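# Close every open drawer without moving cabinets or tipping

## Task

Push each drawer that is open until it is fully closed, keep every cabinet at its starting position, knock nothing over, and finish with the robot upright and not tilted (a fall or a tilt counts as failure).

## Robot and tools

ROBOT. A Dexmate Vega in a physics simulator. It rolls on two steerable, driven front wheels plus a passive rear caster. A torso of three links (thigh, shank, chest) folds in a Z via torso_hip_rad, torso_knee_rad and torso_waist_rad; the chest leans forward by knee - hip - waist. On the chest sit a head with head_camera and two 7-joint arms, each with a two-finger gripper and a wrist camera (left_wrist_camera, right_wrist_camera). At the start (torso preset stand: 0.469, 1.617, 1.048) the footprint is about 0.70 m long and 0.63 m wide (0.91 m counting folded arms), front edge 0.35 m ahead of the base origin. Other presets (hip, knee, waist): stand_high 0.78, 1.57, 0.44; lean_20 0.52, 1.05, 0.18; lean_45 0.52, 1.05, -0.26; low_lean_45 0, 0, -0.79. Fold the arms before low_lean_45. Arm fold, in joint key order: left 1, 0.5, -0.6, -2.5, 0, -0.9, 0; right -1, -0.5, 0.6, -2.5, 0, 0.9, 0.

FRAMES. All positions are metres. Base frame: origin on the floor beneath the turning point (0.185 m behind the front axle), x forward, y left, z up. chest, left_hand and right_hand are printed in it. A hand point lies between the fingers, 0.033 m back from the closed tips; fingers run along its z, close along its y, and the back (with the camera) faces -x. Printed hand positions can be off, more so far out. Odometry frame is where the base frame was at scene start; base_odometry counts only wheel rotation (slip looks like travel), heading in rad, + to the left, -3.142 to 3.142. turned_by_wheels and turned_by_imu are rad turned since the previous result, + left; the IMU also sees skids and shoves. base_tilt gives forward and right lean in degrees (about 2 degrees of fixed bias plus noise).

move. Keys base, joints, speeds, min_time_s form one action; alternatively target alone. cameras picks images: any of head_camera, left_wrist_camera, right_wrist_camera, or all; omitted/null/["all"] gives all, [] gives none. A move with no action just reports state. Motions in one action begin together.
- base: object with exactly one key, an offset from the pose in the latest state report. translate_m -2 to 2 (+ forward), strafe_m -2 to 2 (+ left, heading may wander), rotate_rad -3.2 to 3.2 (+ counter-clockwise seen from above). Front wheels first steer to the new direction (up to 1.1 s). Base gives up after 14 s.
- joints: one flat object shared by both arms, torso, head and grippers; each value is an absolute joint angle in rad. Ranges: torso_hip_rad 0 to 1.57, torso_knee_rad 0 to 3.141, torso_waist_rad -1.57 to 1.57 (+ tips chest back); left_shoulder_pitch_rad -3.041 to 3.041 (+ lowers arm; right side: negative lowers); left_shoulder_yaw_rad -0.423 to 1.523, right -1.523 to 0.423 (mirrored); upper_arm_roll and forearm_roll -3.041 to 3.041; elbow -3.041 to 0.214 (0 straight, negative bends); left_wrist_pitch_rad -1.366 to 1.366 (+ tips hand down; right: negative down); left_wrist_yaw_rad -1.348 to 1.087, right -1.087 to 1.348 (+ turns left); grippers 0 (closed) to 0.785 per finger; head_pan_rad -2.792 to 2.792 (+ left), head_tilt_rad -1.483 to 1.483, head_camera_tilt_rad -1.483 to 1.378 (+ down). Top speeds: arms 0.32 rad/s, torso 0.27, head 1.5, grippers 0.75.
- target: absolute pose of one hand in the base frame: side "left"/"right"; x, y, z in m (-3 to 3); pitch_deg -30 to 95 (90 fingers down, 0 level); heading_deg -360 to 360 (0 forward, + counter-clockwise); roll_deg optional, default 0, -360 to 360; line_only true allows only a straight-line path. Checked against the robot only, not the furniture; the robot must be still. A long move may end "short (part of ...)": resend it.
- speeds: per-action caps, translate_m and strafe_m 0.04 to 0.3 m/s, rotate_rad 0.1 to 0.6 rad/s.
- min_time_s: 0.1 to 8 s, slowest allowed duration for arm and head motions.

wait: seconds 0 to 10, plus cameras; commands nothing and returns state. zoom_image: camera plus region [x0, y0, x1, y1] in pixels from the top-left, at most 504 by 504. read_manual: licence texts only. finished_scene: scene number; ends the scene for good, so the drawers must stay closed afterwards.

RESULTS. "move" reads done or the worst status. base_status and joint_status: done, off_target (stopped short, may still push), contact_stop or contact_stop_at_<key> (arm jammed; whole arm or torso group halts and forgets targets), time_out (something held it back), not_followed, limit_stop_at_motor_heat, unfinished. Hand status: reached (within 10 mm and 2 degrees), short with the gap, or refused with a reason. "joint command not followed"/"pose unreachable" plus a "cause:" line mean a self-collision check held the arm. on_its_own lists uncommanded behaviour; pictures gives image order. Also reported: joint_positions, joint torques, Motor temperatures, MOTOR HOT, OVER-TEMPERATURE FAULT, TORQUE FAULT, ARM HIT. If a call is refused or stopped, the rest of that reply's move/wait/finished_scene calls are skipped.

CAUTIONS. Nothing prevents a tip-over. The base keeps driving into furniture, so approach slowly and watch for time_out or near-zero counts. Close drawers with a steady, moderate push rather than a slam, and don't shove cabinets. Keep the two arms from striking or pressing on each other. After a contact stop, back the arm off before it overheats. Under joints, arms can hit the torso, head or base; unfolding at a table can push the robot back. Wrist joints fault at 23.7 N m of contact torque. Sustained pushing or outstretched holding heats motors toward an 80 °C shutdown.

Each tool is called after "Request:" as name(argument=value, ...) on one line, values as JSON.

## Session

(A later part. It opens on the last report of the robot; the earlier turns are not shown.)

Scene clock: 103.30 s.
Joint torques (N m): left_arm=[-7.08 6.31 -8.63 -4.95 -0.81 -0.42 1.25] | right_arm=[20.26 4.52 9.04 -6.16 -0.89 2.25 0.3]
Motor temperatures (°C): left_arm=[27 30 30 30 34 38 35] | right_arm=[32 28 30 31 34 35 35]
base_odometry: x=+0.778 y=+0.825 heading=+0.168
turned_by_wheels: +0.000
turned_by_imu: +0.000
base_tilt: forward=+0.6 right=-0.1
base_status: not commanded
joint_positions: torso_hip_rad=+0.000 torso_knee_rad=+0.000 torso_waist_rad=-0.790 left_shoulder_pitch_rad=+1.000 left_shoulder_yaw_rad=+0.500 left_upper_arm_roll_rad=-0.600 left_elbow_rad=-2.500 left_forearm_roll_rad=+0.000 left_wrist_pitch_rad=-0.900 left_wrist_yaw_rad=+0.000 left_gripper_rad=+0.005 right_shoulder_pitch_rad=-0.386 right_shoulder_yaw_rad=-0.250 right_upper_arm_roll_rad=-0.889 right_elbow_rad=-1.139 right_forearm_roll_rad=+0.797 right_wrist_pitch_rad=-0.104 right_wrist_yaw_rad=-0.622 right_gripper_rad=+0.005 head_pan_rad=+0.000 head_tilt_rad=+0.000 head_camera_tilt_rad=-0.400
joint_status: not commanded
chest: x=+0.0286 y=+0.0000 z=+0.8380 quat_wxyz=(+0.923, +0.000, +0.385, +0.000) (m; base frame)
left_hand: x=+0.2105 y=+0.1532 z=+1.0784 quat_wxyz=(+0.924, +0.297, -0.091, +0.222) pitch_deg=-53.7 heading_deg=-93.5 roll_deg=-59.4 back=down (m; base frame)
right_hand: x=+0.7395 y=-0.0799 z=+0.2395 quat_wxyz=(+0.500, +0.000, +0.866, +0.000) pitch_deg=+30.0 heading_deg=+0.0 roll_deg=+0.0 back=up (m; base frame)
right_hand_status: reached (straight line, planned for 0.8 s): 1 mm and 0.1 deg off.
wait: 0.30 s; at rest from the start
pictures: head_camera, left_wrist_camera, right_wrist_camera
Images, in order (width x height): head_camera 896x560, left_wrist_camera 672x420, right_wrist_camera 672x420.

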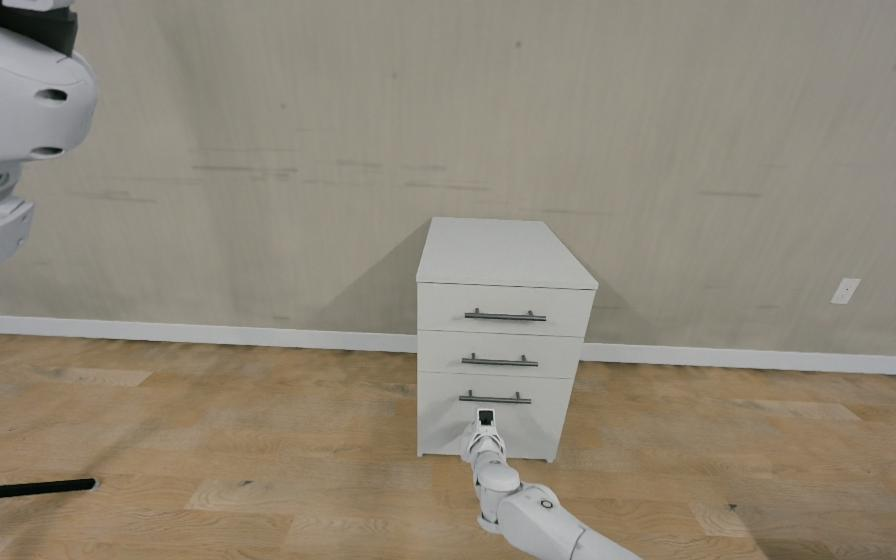

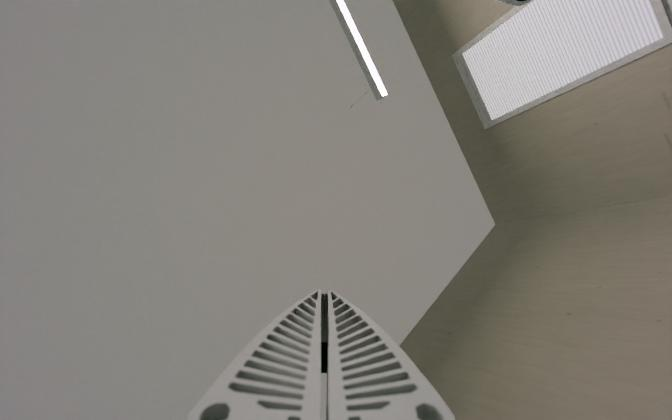

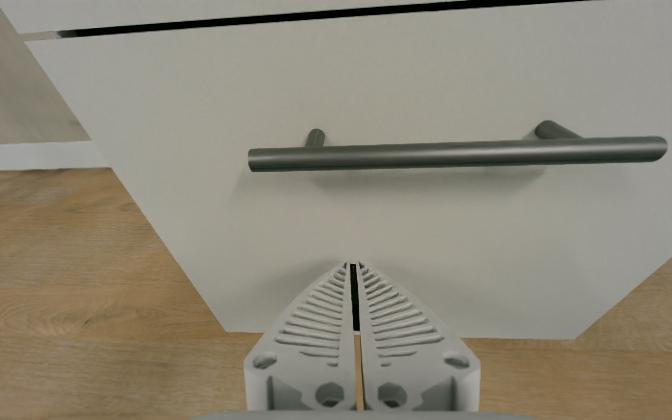

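Request:
move(target={"side":"right","x":0.748,"y":-0.08,"z":0.24,"pitch_deg":30,"heading_deg":0,"line_only":true}, cameras=["head_camera","right_wrist_camera"])

Request:
zoom_image(camera="head_camera", region=[400, 310, 600, 490])

Scene clock: 109.03 s.
Joint torques (N m): left_arm=[-3.06 7.56 -7.3 -5.59 -0.37 1.44 1.14] | right_arm=[22.44 5.77 8.55 -6.1 -1.32 1.6 0.28]
Motor temperatures (°C): left_arm=[27 30 30 30 34 38 35] | right_arm=[32 28 30 31 34 35 35]
move: done
base_odometry: x=+0.778 y=+0.825 heading=+0.168
turned_by_wheels: +0.000
turned_by_imu: +0.001
base_tilt: forward=+0.6 right=-0.1
base_status: not commanded
joint_positions: torso_hip_rad=+0.000 torso_knee_rad=+0.000 torso_waist_rad=-0.790 left_shoulder_pitch_rad=+1.000 left_shoulder_yaw_rad=+0.500 left_upper_arm_roll_rad=-0.600 left_elbow_rad=-2.500 left_forearm_roll_rad=+0.000 left_wrist_pitch_rad=-0.900 left_wrist_yaw_rad=+0.000 left_gripper_rad=+0.005 right_shoulder_pitch_rad=-0.367 right_shoulder_yaw_rad=-0.233 right_upper_arm_roll_rad=-0.888 right_elbow_rad=-1.098 right_forearm_roll_rad=+0.797 right_wrist_pitch_rad=-0.098 right_wrist_yaw_rad=-0.606 right_gripper_rad=+0.005 head_pan_rad=+0.000 head_tilt_rad=+0.000 head_camera_tilt_rad=-0.400
joint_status: not commanded
chest: x=+0.0286 y=+0.0000 z=+0.8380 quat_wxyz=(+0.923, +0.000, +0.385, +0.000) (m; base frame)
left_hand: x=+0.2105 y=+0.1532 z=+1.0784 quat_wxyz=(+0.924, +0.297, -0.091, +0.222) pitch_deg=-53.7 heading_deg=-93.5 roll_deg=-59.4 back=down (m; base frame)
right_hand: x=+0.7465 y=-0.0799 z=+0.2394 quat_wxyz=(+0.500, +0.000, +0.866, +0.000) pitch_deg=+30.1 heading_deg=+0.0 roll_deg=+0.0 back=up (m; base frame)
right_hand_status: reached (straight line, planned for 0.4 s): 2 mm and 0.1 deg off.
pictures: head_camera, right_wrist_camera
Images, in order (width x height): head_camera 896x560, right_wrist_camera 672x420.

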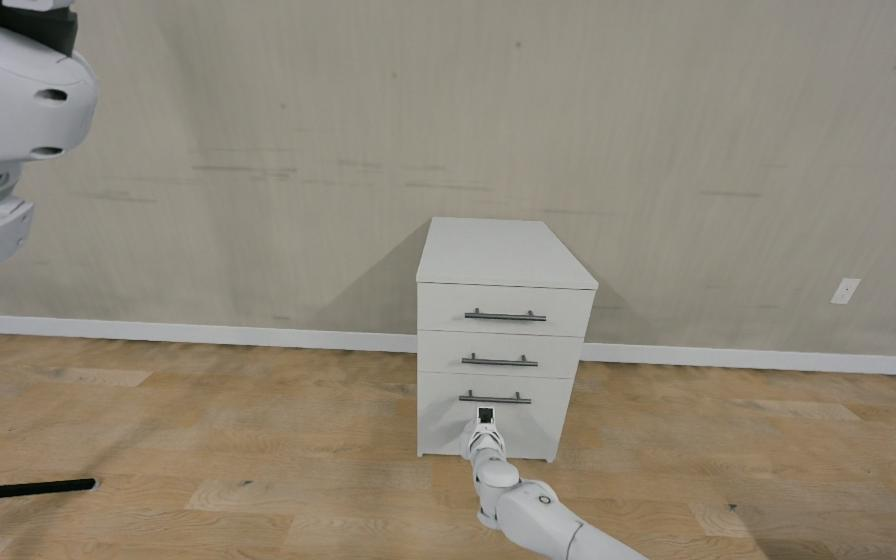

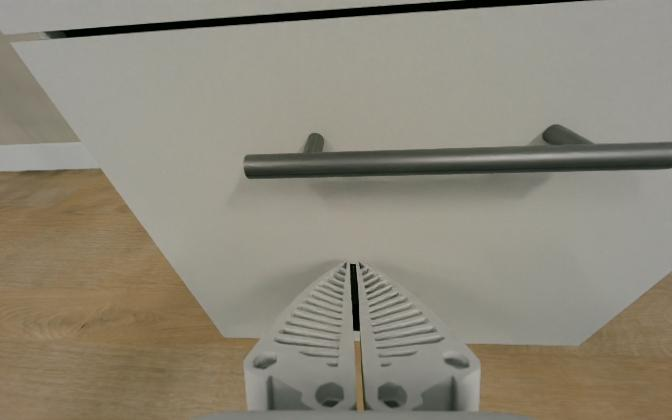

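Scaled by 2.520 from the camera's 896x560 image, which has a finer 960x600 frame.

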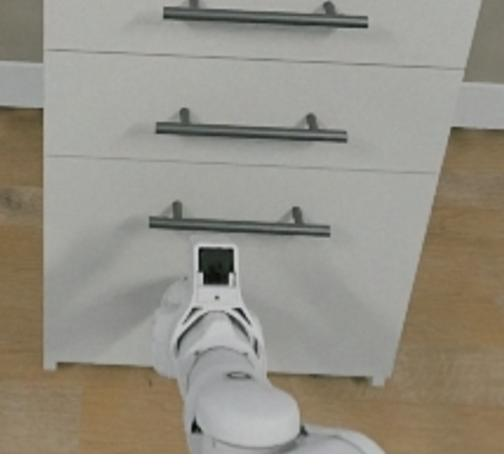

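Request:
move(target={"side":"right","x":0.763,"y":-0.08,"z":0.24,"pitch_deg":30,"heading_deg":0,"line_only":true}, cameras=["head_camera","right_wrist_camera"])

Request:
zoom_image(camera="head_camera", region=[400, 310, 600, 490])

Scene clock: 118.23 s.
Joint torques (N m): left_arm=[-8.13 9.44 -8.11 -4.94 -0.83 1.21 0.95] | right_arm=[27.94 2.52 10.87 -5.79 -2.37 3.72 0.93]
Motor temperatures (°C): left_arm=[27 30 30 30 34 38 35] | right_arm=[32 28 30 31 34 35 35]
move: done
base_odometry: x=+0.778 y=+0.825 heading=+0.167
turned_by_wheels: +0.000
turned_by_imu: +0.001
base_tilt: forward=+0.7 right=-0.1
base_status: not commanded
joint_positions: torso_hip_rad=+0.000 torso_knee_rad=+0.000 torso_waist_rad=-0.790 left_shoulder_pitch_rad=+1.000 left_shoulder_yaw_rad=+0.500 left_upper_arm_roll_rad=-0.600 left_elbow_rad=-2.500 left_forearm_roll_rad=+0.000 left_wrist_pitch_rad=-0.900 left_wrist_yaw_rad=+0.000 left_gripper_rad=+0.005 right_shoulder_pitch_rad=-0.323 right_shoulder_yaw_rad=-0.194 right_upper_arm_roll_rad=-0.887 right_elbow_rad=-1.002 right_forearm_roll_rad=+0.796 right_wrist_pitch_rad=-0.081 right_wrist_yaw_rad=-0.569 right_gripper_rad=+0.005 head_pan_rad=+0.000 head_tilt_rad=+0.000 head_camera_tilt_rad=-0.400
joint_status: not commanded
chest: x=+0.0286 y=+0.0000 z=+0.8380 quat_wxyz=(+0.923, +0.000, +0.385, +0.000) (m; base frame)
left_hand: x=+0.2105 y=+0.1532 z=+1.0784 quat_wxyz=(+0.924, +0.297, -0.091, +0.222) pitch_deg=-53.7 heading_deg=-93.5 roll_deg=-59.4 back=down (m; base frame)
right_hand: x=+0.7612 y=-0.0798 z=+0.2389 quat_wxyz=(+0.499, +0.000, +0.866, +0.000) pitch_deg=+30.1 heading_deg=+0.0 roll_deg=+0.0 back=up (m; base frame)
right_hand_status: reached (straight line, planned for 0.7 s): 2 mm and 0.1 deg off.
pictures: head_camera, right_wrist_camera
Images, in order (width x height): head_camera 896x560, right_wrist_camera 672x420.

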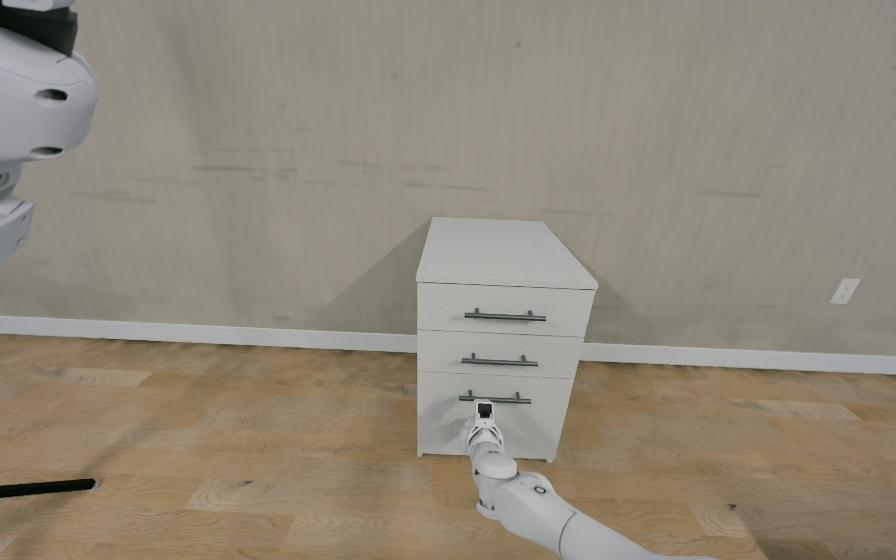

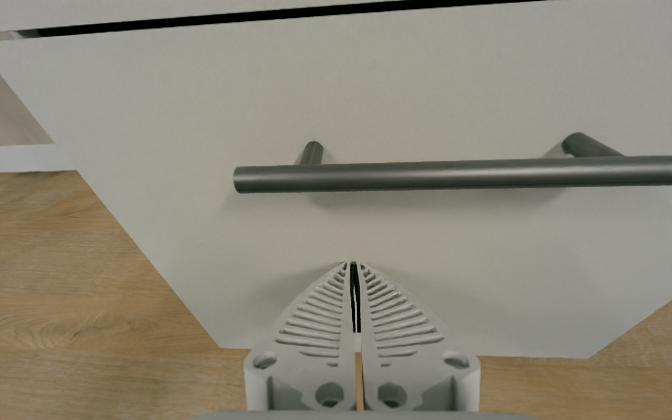

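Scaled by 2.520 from the camera's 896x560 image, which has a finer 960x600 frame.

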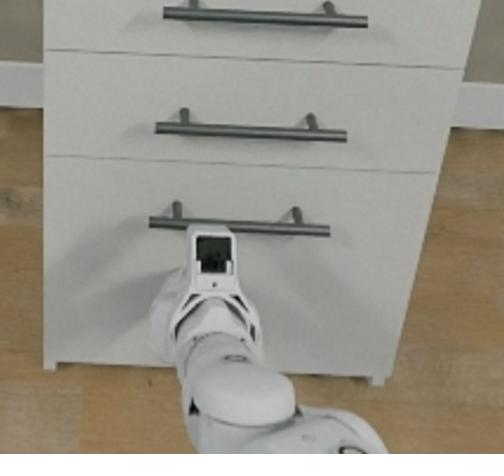

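Request:
move(base={"translate_m":-0.7}, cameras=["head_camera"])

Request:
move(base={"rotate_rad":-2.18}, cameras=["head_camera"])

Scene clock: 134.87 s.
Joint torques (N m): left_arm=[-4.54 8.14 -8 -4.71 -0.95 1.56 0.79] | right_arm=[20.96 2.41 7.81 -6.17 -1.51 2.51 0.25]
Motor temperatures (°C): left_arm=[27 30 30 30 34 38 35] | right_arm=[34 28 31 31 34 36 35]
move: done
base_odometry: x=+0.088 y=+0.706 heading=+0.167
turned_by_wheels: -0.001
turned_by_imu: -0.001
base_tilt: forward=+0.7 right=-0.1
base_status: done
joint_positions: torso_hip_rad=+0.000 torso_knee_rad=+0.000 torso_waist_rad=-0.790 left_shoulder_pitch_rad=+1.000 left_shoulder_yaw_rad=+0.500 left_upper_arm_roll_rad=-0.600 left_elbow_rad=-2.500 left_forearm_roll_rad=+0.000 left_wrist_pitch_rad=-0.900 left_wrist_yaw_rad=+0.000 left_gripper_rad=+0.005 right_shoulder_pitch_rad=-0.320 right_shoulder_yaw_rad=-0.191 right_upper_arm_roll_rad=-0.887 right_elbow_rad=-0.996 right_forearm_roll_rad=+0.796 right_wrist_pitch_rad=-0.079 right_wrist_yaw_rad=-0.567 right_gripper_rad=+0.005 head_pan_rad=+0.000 head_tilt_rad=+0.000 head_camera_tilt_rad=-0.400
joint_status: not commanded
chest: x=+0.0286 y=+0.0000 z=+0.8380 quat_wxyz=(+0.923, +0.000, +0.385, +0.000) (m; base frame)
left_hand: x=+0.2105 y=+0.1532 z=+1.0784 quat_wxyz=(+0.924, +0.297, -0.091, +0.222) pitch_deg=-53.7 heading_deg=-93.5 roll_deg=-59.4 back=down (m; base frame)
right_hand: x=+0.7626 y=-0.0798 z=+0.2395 quat_wxyz=(+0.500, +0.000, +0.866, +0.000) pitch_deg=+30.1 heading_deg=+0.0 roll_deg=+0.0 back=up (m; base frame)
pictures: head_camera
Images, in order (width x height): head_camera 896x560.

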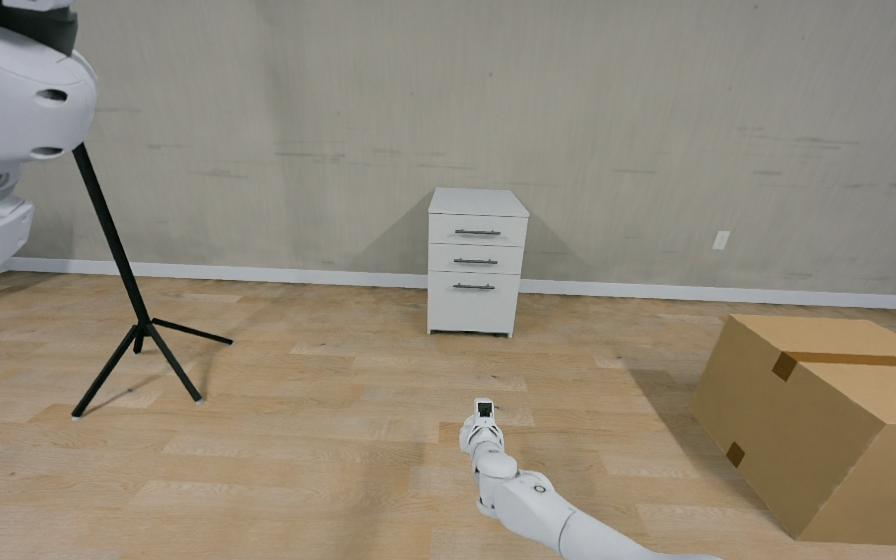

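Scene clock: 140.07 s.
Joint torques (N m): left_arm=[-7.43 6.56 -6.38 -6.41 -1.14 1.56 1.23] | right_arm=[21.36 2.24 8.15 -6.49 -1.49 2.37 0.36]
Motor temperatures (°C): left_arm=[27 30 30 30 34 38 35] | right_arm=[34 28 30 31 34 36 35]
move: done
base_odometry: x=+0.090 y=+0.706 heading=-2.017
turned_by_wheels: -2.184
turned_by_imu: -2.141
base_tilt: forward=+0.7 right=-0.1
base_status: done
joint_positions: torso_hip_rad=+0.000 torso_knee_rad=+0.000 torso_waist_rad=-0.790 left_shoulder_pitch_rad=+1.000 left_shoulder_yaw_rad=+0.500 left_upper_arm_roll_rad=-0.600 left_elbow_rad=-2.500 left_forearm_roll_rad=+0.000 left_wrist_pitch_rad=-0.900 left_wrist_yaw_rad=+0.000 left_gripper_rad=+0.005 right_shoulder_pitch_rad=-0.320 right_shoulder_yaw_rad=-0.191 right_upper_arm_roll_rad=-0.887 right_elbow_rad=-0.996 right_forearm_roll_rad=+0.796 right_wrist_pitch_rad=-0.079 right_wrist_yaw_rad=-0.567 right_gripper_rad=+0.005 head_pan_rad=+0.000 head_tilt_rad=+0.000 head_camera_tilt_rad=-0.400
joint_status: not commanded
chest: x=+0.0286 y=+0.0000 z=+0.8380 quat_wxyz=(+0.923, +0.000, +0.385, +0.000) (m; base frame)
left_hand: x=+0.2105 y=+0.1532 z=+1.0784 quat_wxyz=(+0.924, +0.297, -0.091, +0.222) pitch_deg=-53.7 heading_deg=-93.5 roll_deg=-59.4 back=down (m; base frame)
right_hand: x=+0.7626 y=-0.0798 z=+0.2395 quat_wxyz=(+0.500, +0.000, +0.866, +0.000) pitch_deg=+30.1 heading_deg=+0.0 roll_deg=+0.0 back=up (m; base frame)
pictures: head_camera
Images, in order (width x height): head_camera 896x560.

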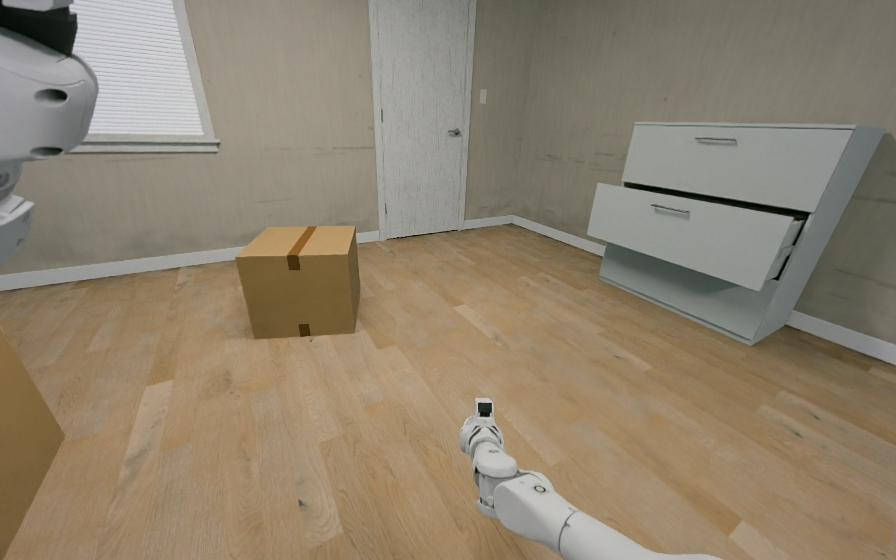

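Request:
move(base={"translate_m":1.25}, cameras=[])

Request:
move(base={"rotate_rad":-1.03}, cameras=["head_camera"])

Scene clock: 152.93 s.
Joint torques (N m): left_arm=[-6.89 8.47 -5.88 -6.47 -0.25 0.07 0.92] | right_arm=[21.12 2.62 8.08 -5.29 -1.57 2.54 0.25]
Motor temperatures (°C): left_arm=[27 30 30 30 34 38 35] | right_arm=[34 28 30 31 34 36 35]
move: done
base_odometry: x=-0.446 y=-0.423 heading=-2.017
turned_by_wheels: -0.001
turned_by_imu: +0.003
base_tilt: forward=+0.7 right=-0.1
base_status: done
joint_positions: torso_hip_rad=+0.000 torso_knee_rad=+0.000 torso_waist_rad=-0.790 left_shoulder_pitch_rad=+1.000 left_shoulder_yaw_rad=+0.500 left_upper_arm_roll_rad=-0.600 left_elbow_rad=-2.500 left_forearm_roll_rad=+0.000 left_wrist_pitch_rad=-0.900 left_wrist_yaw_rad=+0.000 left_gripper_rad=+0.005 right_shoulder_pitch_rad=-0.320 right_shoulder_yaw_rad=-0.191 right_upper_arm_roll_rad=-0.887 right_elbow_rad=-0.996 right_forearm_roll_rad=+0.796 right_wrist_pitch_rad=-0.079 right_wrist_yaw_rad=-0.567 right_gripper_rad=+0.005 head_pan_rad=+0.000 head_tilt_rad=+0.000 head_camera_tilt_rad=-0.400
joint_status: not commanded
chest: x=+0.0286 y=+0.0000 z=+0.8380 quat_wxyz=(+0.923, +0.000, +0.385, +0.000) (m; base frame)
left_hand: x=+0.2106 y=+0.1532 z=+1.0784 quat_wxyz=(+0.924, +0.297, -0.091, +0.222) pitch_deg=-53.7 heading_deg=-93.5 roll_deg=-59.4 back=down (m; base frame)
right_hand: x=+0.7626 y=-0.0798 z=+0.2395 quat_wxyz=(+0.500, +0.000, +0.866, +0.000) pitch_deg=+30.1 heading_deg=+0.0 roll_deg=+0.0 back=up (m; base frame)
pictures: none
No camera images: "cameras" was empty.

Scene clock: 156.20 s.
Joint torques (N m): left_arm=[-4.73 6.28 -8.07 -5.47 -0.89 1.17 1.15] | right_arm=[20.77 2.19 7.66 -6.35 -1.42 2.65 0.17]
Motor temperatures (°C): left_arm=[27 30 30 30 34 38 35] | right_arm=[34 28 30 31 34 36 35]
move: done
base_odometry: x=-0.446 y=-0.424 heading=-3.049
turned_by_wheels: -1.032
turned_by_imu: -1.013
base_tilt: forward=+0.7 right=-0.1
base_status: done
joint_positions: torso_hip_rad=+0.000 torso_knee_rad=+0.000 torso_waist_rad=-0.790 left_shoulder_pitch_rad=+1.000 left_shoulder_yaw_rad=+0.500 left_upper_arm_roll_rad=-0.600 left_elbow_rad=-2.500 left_forearm_roll_rad=+0.000 left_wrist_pitch_rad=-0.900 left_wrist_yaw_rad=+0.000 left_gripper_rad=+0.005 right_shoulder_pitch_rad=-0.320 right_shoulder_yaw_rad=-0.191 right_upper_arm_roll_rad=-0.887 right_elbow_rad=-0.996 right_forearm_roll_rad=+0.796 right_wrist_pitch_rad=-0.079 right_wrist_yaw_rad=-0.567 right_gripper_rad=+0.005 head_pan_rad=+0.000 head_tilt_rad=+0.000 head_camera_tilt_rad=-0.400
joint_status: not commanded
chest: x=+0.0286 y=+0.0000 z=+0.8380 quat_wxyz=(+0.923, +0.000, +0.385, +0.000) (m; base frame)
left_hand: x=+0.2106 y=+0.1532 z=+1.0784 quat_wxyz=(+0.924, +0.297, -0.091, +0.222) pitch_deg=-53.7 heading_deg=-93.5 roll_deg=-59.4 back=down (m; base frame)
right_hand: x=+0.7626 y=-0.0799 z=+0.2395 quat_wxyz=(+0.500, +0.000, +0.866, +0.000) pitch_deg=+30.1 heading_deg=+0.0 roll_deg=+0.0 back=up (m; base frame)
pictures: head_camera
Images, in order (width x height): head_camera 896x560.

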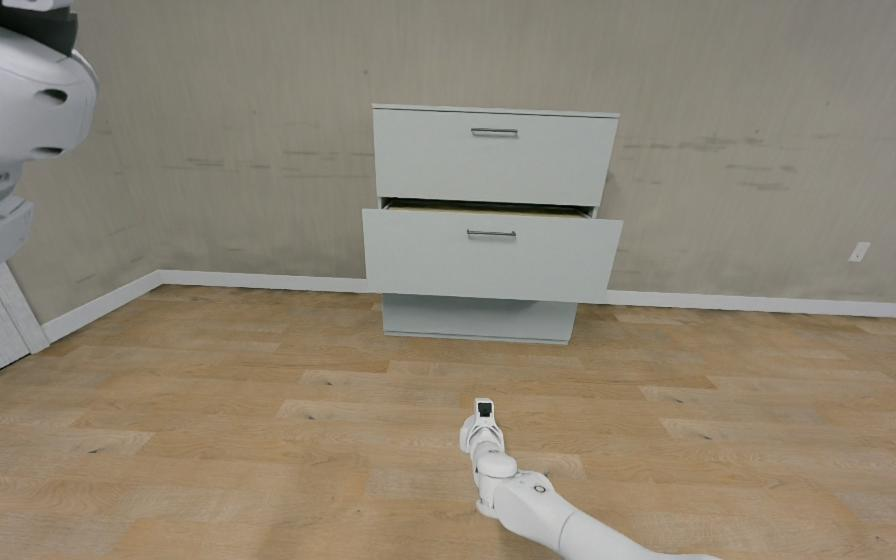

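Request:
move(base={"rotate_rad":-0.045}, cameras=[])

Request:
move(target={"side":"right","x":0.72,"y":-0.085,"z":0.53,"pitch_deg":20,"heading_deg":0}, cameras=[])

Request:
move(base={"translate_m":0.45}, speeds={"translate_m":0.15}, cameras=["head_camera","right_wrist_camera"])

Scene clock: 169.10 s.
Joint torques (N m): left_arm=[-5.6 6 -7.22 -5.09 -0.59 2 1.58] | right_arm=[21.27 3.08 7.84 -6.82 -1.52 2.57 0.17]
Motor temperatures (°C): left_arm=[27 30 30 30 34 38 35] | right_arm=[34 28 30 31 34 36 35]
move: done
base_odometry: x=-0.446 y=-0.424 heading=-3.094
turned_by_wheels: -0.045
turned_by_imu: -0.043
base_tilt: forward=+0.6 right=-0.1
base_status: done
joint_positions: torso_hip_rad=+0.000 torso_knee_rad=+0.000 torso_waist_rad=-0.790 left_shoulder_pitch_rad=+1.000 left_shoulder_yaw_rad=+0.500 left_upper_arm_roll_rad=-0.600 left_elbow_rad=-2.500 left_forearm_roll_rad=+0.000 left_wrist_pitch_rad=-0.900 left_wrist_yaw_rad=+0.000 left_gripper_rad=+0.005 right_shoulder_pitch_rad=-0.320 right_shoulder_yaw_rad=-0.191 right_upper_arm_roll_rad=-0.887 right_elbow_rad=-0.996 right_forearm_roll_rad=+0.796 right_wrist_pitch_rad=-0.079 right_wrist_yaw_rad=-0.567 right_gripper_rad=+0.005 head_pan_rad=+0.000 head_tilt_rad=+0.000 head_camera_tilt_rad=-0.400
joint_status: not commanded
chest: x=+0.0286 y=+0.0000 z=+0.8380 quat_wxyz=(+0.923, +0.000, +0.385, +0.000) (m; base frame)
left_hand: x=+0.2106 y=+0.1532 z=+1.0784 quat_wxyz=(+0.924, +0.297, -0.091, +0.222) pitch_deg=-53.7 heading_deg=-93.5 roll_deg=-59.4 back=down (m; base frame)
right_hand: x=+0.7626 y=-0.0799 z=+0.2395 quat_wxyz=(+0.500, +0.000, +0.866, +0.000) pitch_deg=+30.1 heading_deg=+0.0 roll_deg=+0.0 back=up (m; base frame)
pictures: none
No camera images: "cameras" was empty.

Scene clock: 174.43 s.
Joint torques (N m): left_arm=[-5.8 6.06 -6.84 -4.06 -1.43 0.58 1.16] | right_arm=[19.17 0.33 10.86 -10.67 -1.06 1.48 -0.02]
Motor temperatures (°C): left_arm=[27 30 30 30 34 38 35] | right_arm=[34 28 30 31 34 35 35]
move: done
base_odometry: x=-0.446 y=-0.424 heading=-3.094
turned_by_wheels: +0.000
turned_by_imu: +0.001
base_tilt: forward=+0.6 right=-0.2
base_status: not commanded
joint_positions: torso_hip_rad=+0.000 torso_knee_rad=+0.000 torso_waist_rad=-0.790 left_shoulder_pitch_rad=+1.000 left_shoulder_yaw_rad=+0.500 left_upper_arm_roll_rad=-0.600 left_elbow_rad=-2.500 left_forearm_roll_rad=+0.000 left_wrist_pitch_rad=-0.900 left_wrist_yaw_rad=+0.000 left_gripper_rad=+0.005 right_shoulder_pitch_rad=-0.399 right_shoulder_yaw_rad=-0.504 right_upper_arm_roll_rad=-0.686 right_elbow_rad=-2.083 right_forearm_roll_rad=+1.027 right_wrist_pitch_rad=-0.609 right_wrist_yaw_rad=-1.072 right_gripper_rad=+0.005 head_pan_rad=+0.000 head_tilt_rad=+0.000 head_camera_tilt_rad=-0.400
joint_status: not commanded
chest: x=+0.0286 y=+0.0000 z=+0.8380 quat_wxyz=(+0.923, +0.000, +0.385, +0.000) (m; base frame)
left_hand: x=+0.2106 y=+0.1532 z=+1.0784 quat_wxyz=(+0.924, +0.297, -0.091, +0.222) pitch_deg=-53.7 heading_deg=-93.5 roll_deg=-59.4 back=down (m; base frame)
right_hand: x=+0.7203 y=-0.0848 z=+0.5269 quat_wxyz=(+0.572, +0.000, +0.820, +0.000) pitch_deg=+20.2 heading_deg=+0.0 roll_deg=+0.0 back=up (m; base frame)
right_hand_status: reached (straight line, planned for 3.8 s): 3 mm and 0.2 deg off.
pictures: none
No camera images: "cameras" was empty.

Scene clock: 178.70 s.
Joint torques (N m): left_arm=[-7.49 6.5 -5.8 -4.12 -1.12 0.3 1.11] | right_arm=[19.67 0.05 10.99 -10.82 -1.1 1.23 -0.06]
Motor temperatures (°C): left_arm=[27 30 30 30 34 38 35] | right_arm=[34 28 31 31 34 35 35]
move: done
base_odometry: x=-0.896 y=-0.447 heading=-3.094
turned_by_wheels: +0.000
turned_by_imu: +0.001
base_tilt: forward=+0.6 right=-0.1
base_status: done
joint_positions: torso_hip_rad=+0.000 torso_knee_rad=+0.000 torso_waist_rad=-0.790 left_shoulder_pitch_rad=+1.000 left_shoulder_yaw_rad=+0.500 left_upper_arm_roll_rad=-0.600 left_elbow_rad=-2.500 left_forearm_roll_rad=+0.000 left_wrist_pitch_rad=-0.900 left_wrist_yaw_rad=+0.000 left_gripper_rad=+0.005 right_shoulder_pitch_rad=-0.399 right_shoulder_yaw_rad=-0.505 right_upper_arm_roll_rad=-0.684 right_elbow_rad=-2.089 right_forearm_roll_rad=+1.030 right_wrist_pitch_rad=-0.613 right_wrist_yaw_rad=-1.075 right_gripper_rad=+0.005 head_pan_rad=+0.000 head_tilt_rad=+0.000 head_camera_tilt_rad=-0.400
joint_status: not commanded
chest: x=+0.0286 y=+0.0000 z=+0.8380 quat_wxyz=(+0.923, +0.000, +0.385, +0.000) (m; base frame)
left_hand: x=+0.2106 y=+0.1532 z=+1.0784 quat_wxyz=(+0.924, +0.297, -0.091, +0.222) pitch_deg=-53.7 heading_deg=-93.5 roll_deg=-59.4 back=down (m; base frame)
right_hand: x=+0.7198 y=-0.0848 z=+0.5293 quat_wxyz=(+0.573, +0.000, +0.819, +0.000) pitch_deg=+20.1 heading_deg=+0.0 roll_deg=+0.0 back=up (m; base frame)
pictures: head_camera, right_wrist_camera
Images, in order (width x height): head_camera 896x560, right_wrist_camera 672x420.

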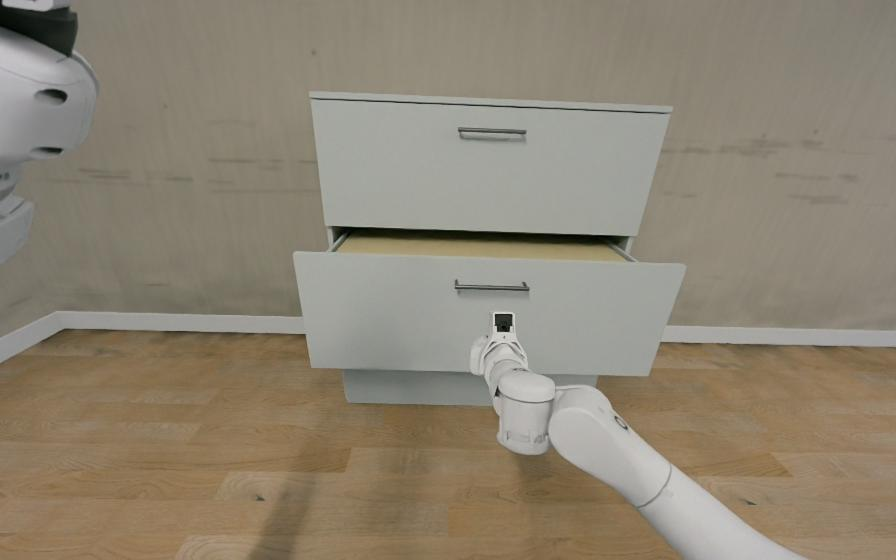

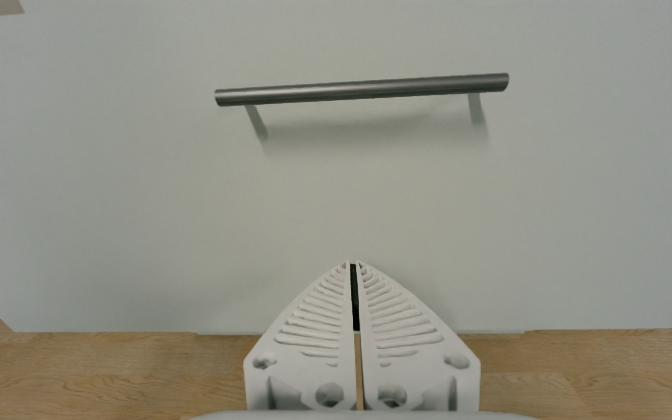

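Request:
move(base={"translate_m":0.22}, speeds={"translate_m":0.08}, cameras=["head_camera","right_wrist_camera"])

Scene clock: 184.87 s.
Joint torques (N m): left_arm=[-5.97 6.97 -7.78 -5.81 -0.38 1.1 0.85] | right_arm=[19.97 -0.79 11.23 -6.32 -1.74 1.61 0.35]
Motor temperatures (°C): left_arm=[27 30 30 30 34 38 35] | right_arm=[34 28 31 31 34 35 35]
move: done
base_odometry: x=-1.116 y=-0.458 heading=-3.095
turned_by_wheels: +0.000
turned_by_imu: +0.001
base_tilt: forward=+0.6 right=-0.1
base_status: done
joint_positions: torso_hip_rad=+0.000 torso_knee_rad=+0.000 torso_waist_rad=-0.790 left_shoulder_pitch_rad=+1.000 left_shoulder_yaw_rad=+0.500 left_upper_arm_roll_rad=-0.600 left_elbow_rad=-2.500 left_forearm_roll_rad=+0.000 left_wrist_pitch_rad=-0.900 left_wrist_yaw_rad=+0.000 left_gripper_rad=+0.005 right_shoulder_pitch_rad=-0.399 right_shoulder_yaw_rad=-0.505 right_upper_arm_roll_rad=-0.684 right_elbow_rad=-2.090 right_forearm_roll_rad=+1.030 right_wrist_pitch_rad=-0.613 right_wrist_yaw_rad=-1.076 right_gripper_rad=+0.005 head_pan_rad=+0.000 head_tilt_rad=+0.000 head_camera_tilt_rad=-0.400
joint_status: not commanded
chest: x=+0.0285 y=+0.0000 z=+0.8380 quat_wxyz=(+0.923, +0.000, +0.385, +0.000) (m; base frame)
left_hand: x=+0.2105 y=+0.1532 z=+1.0784 quat_wxyz=(+0.924, +0.297, -0.091, +0.222) pitch_deg=-53.7 heading_deg=-93.5 roll_deg=-59.4 back=down (m; base frame)
right_hand: x=+0.7197 y=-0.0847 z=+0.5295 quat_wxyz=(+0.573, +0.000, +0.819, +0.000) pitch_deg=+20.0 heading_deg=+0.0 roll_deg=+0.0 back=up (m; base frame)
pictures: head_camera, right_wrist_camera
Images, in order (width x height): head_camera 896x560, right_wrist_camera 672x420.

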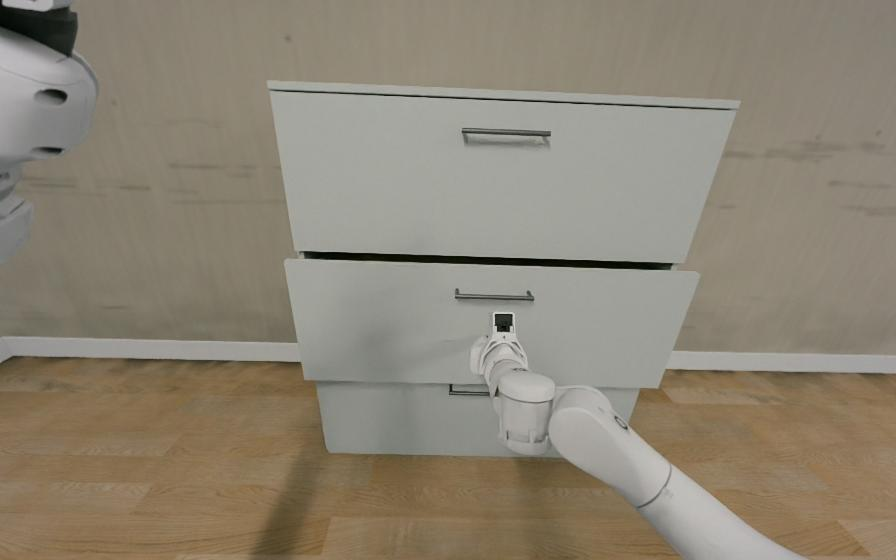

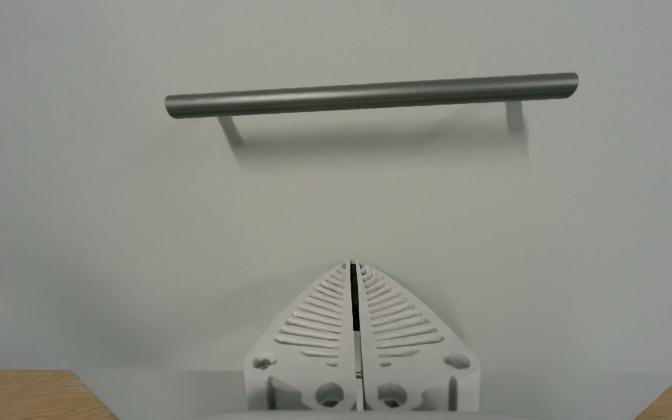

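Request:
move(target={"side":"right","x":0.77,"y":-0.085,"z":0.53,"pitch_deg":20,"heading_deg":0,"line_only":true}, cameras=["head_camera","right_wrist_camera"])

Request:
zoom_image(camera="head_camera", region=[270, 220, 430, 300])

Request:
zoom_image(camera="head_camera", region=[290, 340, 450, 420])

Scene clock: 193.03 s.
Joint torques (N m): left_arm=[-5.99 6.53 -7.11 -4.91 -0.96 0.85 1.44] | right_arm=[23.96 2.93 6.16 -2.72 -2.98 3.09 0.94]
Motor temperatures (°C): left_arm=[27 30 30 30 34 38 35] | right_arm=[34 28 31 31 34 35 35]
move: done
base_odometry: x=-1.115 y=-0.458 heading=-3.095
turned_by_wheels: +0.000
turned_by_imu: +0.001
base_tilt: forward=+0.7 right=-0.1
base_status: not commanded
joint_positions: torso_hip_rad=+0.000 torso_knee_rad=+0.000 torso_waist_rad=-0.790 left_shoulder_pitch_rad=+1.000 left_shoulder_yaw_rad=+0.500 left_upper_arm_roll_rad=-0.600 left_elbow_rad=-2.500 left_forearm_roll_rad=+0.000 left_wrist_pitch_rad=-0.900 left_wrist_yaw_rad=+0.000 left_gripper_rad=+0.005 right_shoulder_pitch_rad=-0.294 right_shoulder_yaw_rad=-0.454 right_upper_arm_roll_rad=-0.698 right_elbow_rad=-1.909 right_forearm_roll_rad=+1.009 right_wrist_pitch_rad=-0.592 right_wrist_yaw_rad=-0.983 right_gripper_rad=+0.005 head_pan_rad=+0.000 head_tilt_rad=+0.000 head_camera_tilt_rad=-0.400
joint_status: not commanded
chest: x=+0.0285 y=+0.0000 z=+0.8380 quat_wxyz=(+0.923, +0.000, +0.385, +0.000) (m; base frame)
left_hand: x=+0.2105 y=+0.1532 z=+1.0784 quat_wxyz=(+0.924, +0.297, -0.091, +0.222) pitch_deg=-53.7 heading_deg=-93.5 roll_deg=-59.4 back=down (m; base frame)
right_hand: x=+0.7682 y=-0.0849 z=+0.5294 quat_wxyz=(+0.573, +0.000, +0.819, +0.000) pitch_deg=+20.1 heading_deg=+0.0 roll_deg=+0.0 back=up (m; base frame)
right_hand_status: reached (straight line, planned for 0.9 s): 2 mm and 0.1 deg off.
pictures: head_camera, right_wrist_camera
Images, in order (width x height): head_camera 896x560, right_wrist_camera 672x420.

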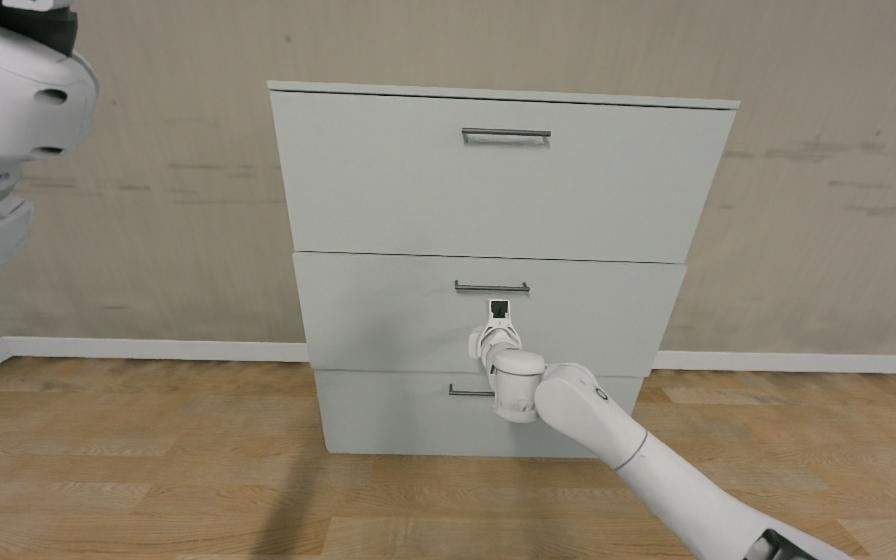

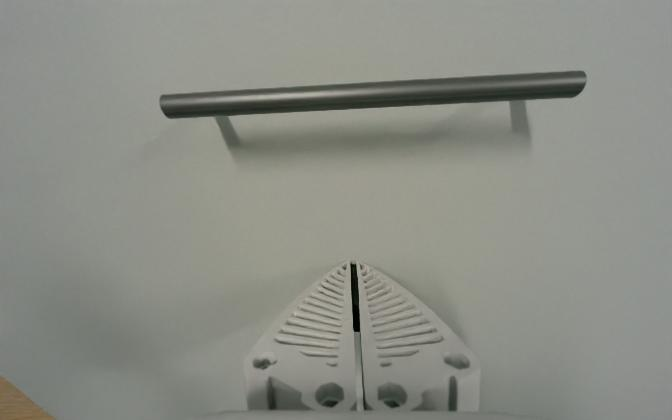

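Scaled by 3.150 from the camera's 896x560 image, which has a finer 960x600 frame.

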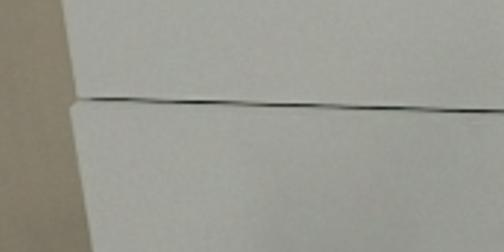

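Scaled by 3.150 from the camera's 896x560 image, which has a finer 960x600 frame.

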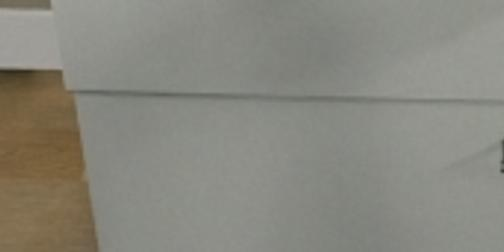

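Request:
move(target={"side":"right","x":0.783,"y":-0.085,"z":0.53,"pitch_deg":20,"heading_deg":0,"line_only":true}, cameras=["head_camera","right_wrist_camera"])

Request:
zoom_image(camera="head_camera", region=[270, 220, 430, 300])

Request:
zoom_image(camera="head_camera", region=[290, 340, 450, 420])

Request:
zoom_image(camera="head_camera", region=[600, 230, 760, 310])

Scene clock: 198.93 s.
Joint torques (N m): left_arm=[-6.9 5.08 -5.85 -5.71 -0.91 0.31 1.63] | right_arm=[22.88 4.18 5.65 -4.83 -2.28 2.46 0.31]
Motor temperatures (°C): left_arm=[27 30 30 30 34 38 35] | right_arm=[34 28 31 31 34 35 35]
move: done
base_odometry: x=-1.115 y=-0.458 heading=-3.095
turned_by_wheels: +0.000
turned_by_imu: +0.001
base_tilt: forward=+0.6 right=+0.0
base_status: not commanded
joint_positions: torso_hip_rad=+0.000 torso_knee_rad=+0.000 torso_waist_rad=-0.790 left_shoulder_pitch_rad=+1.000 left_shoulder_yaw_rad=+0.500 left_upper_arm_roll_rad=-0.600 left_elbow_rad=-2.500 left_forearm_roll_rad=+0.000 left_wrist_pitch_rad=-0.900 left_wrist_yaw_rad=+0.000 left_gripper_rad=+0.005 right_shoulder_pitch_rad=-0.265 right_shoulder_yaw_rad=-0.439 right_upper_arm_roll_rad=-0.703 right_elbow_rad=-1.857 right_forearm_roll_rad=+1.002 right_wrist_pitch_rad=-0.585 right_wrist_yaw_rad=-0.956 right_gripper_rad=+0.005 head_pan_rad=+0.000 head_tilt_rad=+0.000 head_camera_tilt_rad=-0.400
joint_status: not commanded
chest: x=+0.0285 y=+0.0000 z=+0.8380 quat_wxyz=(+0.923, +0.000, +0.385, +0.000) (m; base frame)
left_hand: x=+0.2105 y=+0.1532 z=+1.0784 quat_wxyz=(+0.924, +0.297, -0.091, +0.222) pitch_deg=-53.7 heading_deg=-93.5 roll_deg=-59.4 back=down (m; base frame)
right_hand: x=+0.7814 y=-0.0851 z=+0.5295 quat_wxyz=(+0.573, +0.000, +0.819, +0.000) pitch_deg=+20.0 heading_deg=+0.0 roll_deg=+0.0 back=up (m; base frame)
right_hand_status: reached (straight line, planned for 0.5 s): 2 mm and 0.0 deg off.
pictures: head_camera, right_wrist_camera
Images, in order (width x height): head_camera 896x560, right_wrist_camera 672x420.

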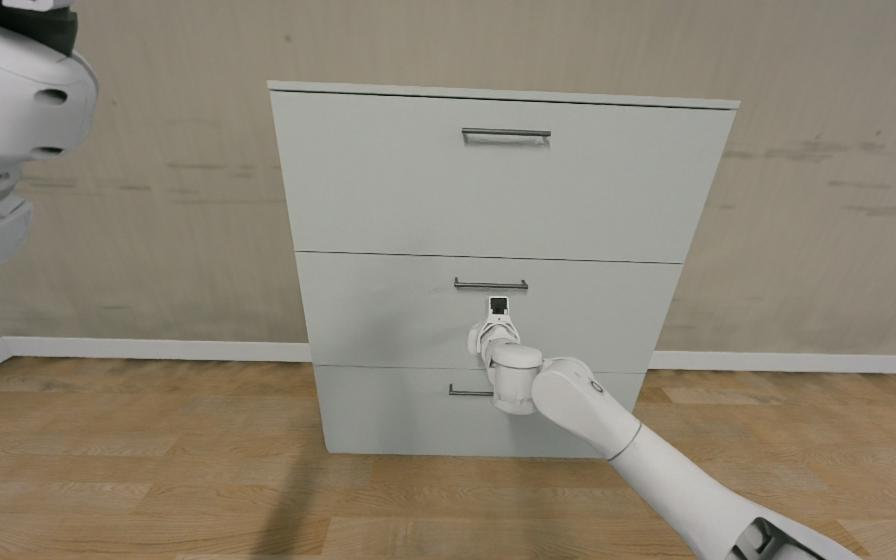

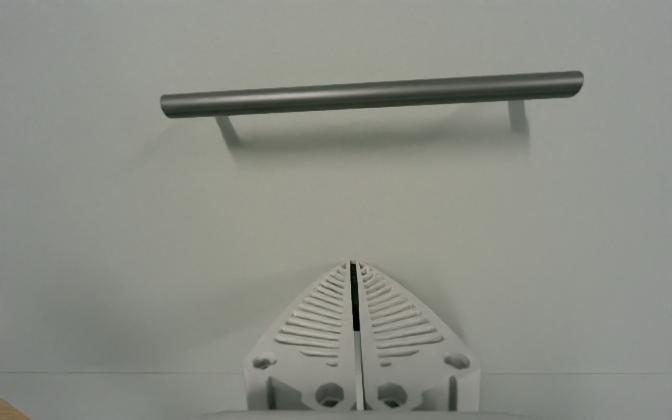

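Scaled by 3.150 from the camera's 896x560 image, which has a finer 960x600 frame.

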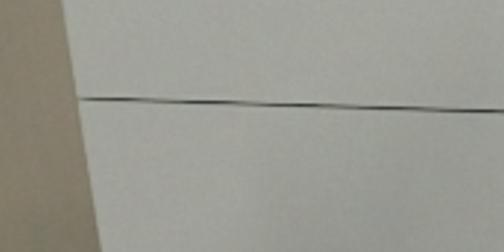

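Scaled by 3.150 from the camera's 896x560 image, which has a finer 960x600 frame.

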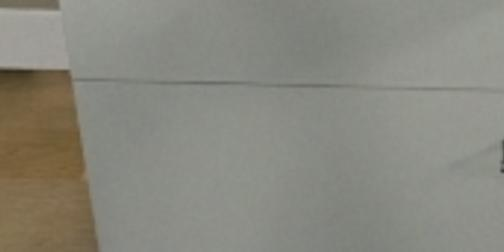

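Scaled by 3.150 from the camera's 896x560 image, which has a finer 960x600 frame.

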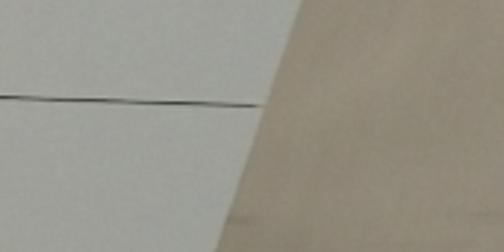

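Request:
move(base={"translate_m":-0.55}, cameras=["head_camera"])

Request:
move(base={"rotate_rad":-1.28}, cameras=["head_camera"])

Scene clock: 211.83 s.
Joint torques (N m): left_arm=[-7.58 6.38 -4.85 -4.96 -0.62 1.62 0.95] | right_arm=[22.14 2.17 6.03 -6.06 -1.69 1.92 0.22]
Motor temperatures (°C): left_arm=[27 30 30 30 34 38 35] | right_arm=[34 28 30 31 34 35 35]
move: done
base_odometry: x=-0.566 y=-0.431 heading=-3.095
turned_by_wheels: -0.001
turned_by_imu: -0.001
base_tilt: forward=+0.6 right=-0.1
base_status: done
joint_positions: torso_hip_rad=+0.000 torso_knee_rad=+0.000 torso_waist_rad=-0.790 left_shoulder_pitch_rad=+1.000 left_shoulder_yaw_rad=+0.500 left_upper_arm_roll_rad=-0.600 left_elbow_rad=-2.500 left_forearm_roll_rad=+0.000 left_wrist_pitch_rad=-0.900 left_wrist_yaw_rad=+0.000 left_gripper_rad=+0.005 right_shoulder_pitch_rad=-0.262 right_shoulder_yaw_rad=-0.438 right_upper_arm_roll_rad=-0.704 right_elbow_rad=-1.851 right_forearm_roll_rad=+1.001 right_wrist_pitch_rad=-0.584 right_wrist_yaw_rad=-0.953 right_gripper_rad=+0.005 head_pan_rad=+0.000 head_tilt_rad=+0.000 head_camera_tilt_rad=-0.400
joint_status: not commanded
chest: x=+0.0286 y=+0.0000 z=+0.8380 quat_wxyz=(+0.923, +0.000, +0.385, +0.000) (m; base frame)
left_hand: x=+0.2105 y=+0.1532 z=+1.0784 quat_wxyz=(+0.924, +0.297, -0.091, +0.222) pitch_deg=-53.7 heading_deg=-93.5 roll_deg=-59.4 back=down (m; base frame)
right_hand: x=+0.7828 y=-0.0850 z=+0.5295 quat_wxyz=(+0.573, +0.000, +0.819, +0.000) pitch_deg=+20.0 heading_deg=+0.0 roll_deg=+0.0 back=up (m; base frame)
pictures: head_camera
Images, in order (width x height): head_camera 896x560.

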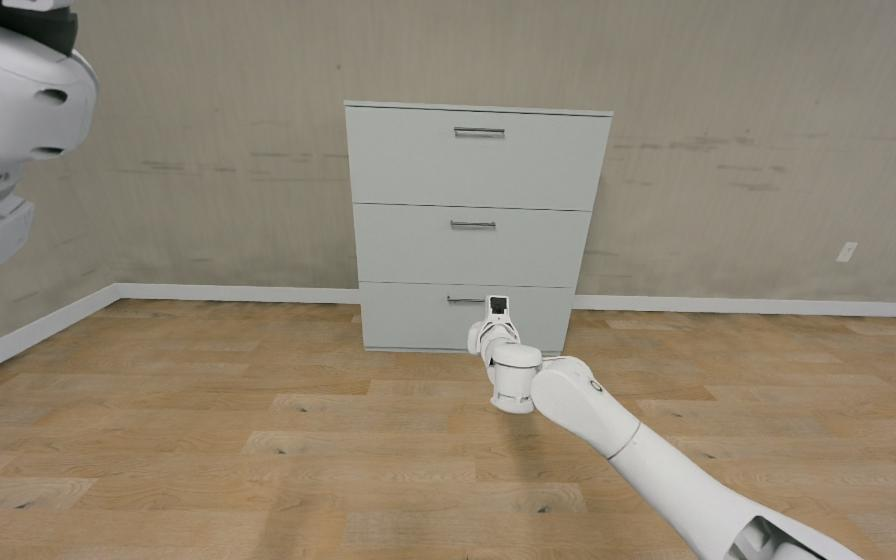

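Scene clock: 215.57 s.
Joint torques (N m): left_arm=[-6.6 5.73 -5.39 -6.01 -1.33 0.75 1.01] | right_arm=[21.67 2.29 6.05 -6.05 -1.71 2.08 0.04]
Motor temperatures (°C): left_arm=[27 30 30 30 34 38 35] | right_arm=[34 28 30 31 34 35 35]
move: done
base_odometry: x=-0.567 y=-0.431 heading=+1.906
turned_by_wheels: -1.282
turned_by_imu: -1.258
base_tilt: forward=+0.6 right=-0.1
base_status: done
joint_positions: torso_hip_rad=+0.000 torso_knee_rad=+0.000 torso_waist_rad=-0.790 left_shoulder_pitch_rad=+1.000 left_shoulder_yaw_rad=+0.500 left_upper_arm_roll_rad=-0.600 left_elbow_rad=-2.500 left_forearm_roll_rad=+0.000 left_wrist_pitch_rad=-0.900 left_wrist_yaw_rad=+0.000 left_gripper_rad=+0.005 right_shoulder_pitch_rad=-0.262 right_shoulder_yaw_rad=-0.438 right_upper_arm_roll_rad=-0.704 right_elbow_rad=-1.851 right_forearm_roll_rad=+1.001 right_wrist_pitch_rad=-0.584 right_wrist_yaw_rad=-0.953 right_gripper_rad=+0.005 head_pan_rad=+0.000 head_tilt_rad=+0.000 head_camera_tilt_rad=-0.400
joint_status: not commanded
chest: x=+0.0286 y=+0.0000 z=+0.8380 quat_wxyz=(+0.923, +0.000, +0.385, +0.000) (m; base frame)
left_hand: x=+0.2105 y=+0.1532 z=+1.0784 quat_wxyz=(+0.924, +0.297, -0.091, +0.222) pitch_deg=-53.7 heading_deg=-93.5 roll_deg=-59.4 back=down (m; base frame)
right_hand: x=+0.7828 y=-0.0850 z=+0.5295 quat_wxyz=(+0.573, +0.000, +0.819, +0.000) pitch_deg=+20.0 heading_deg=+0.0 roll_deg=+0.0 back=up (m; base frame)
pictures: head_camera
Images, in order (width x height): head_camera 896x560.

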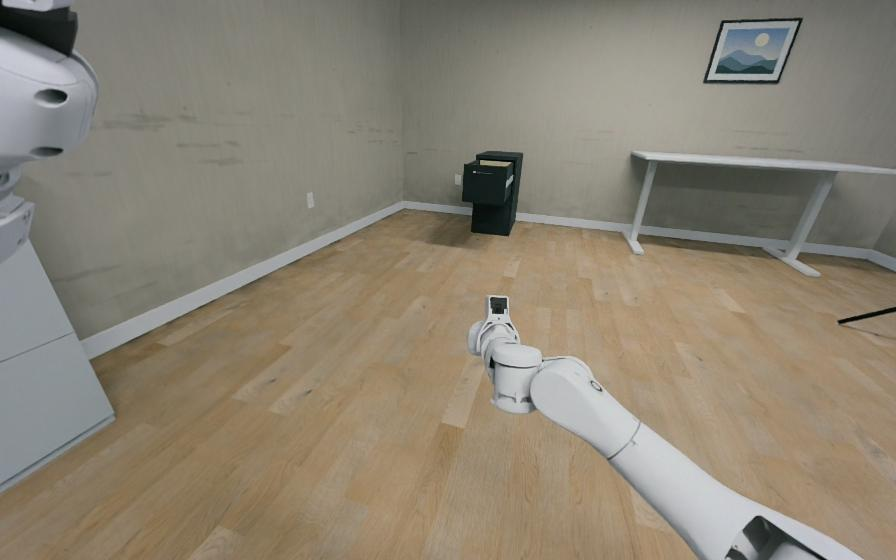

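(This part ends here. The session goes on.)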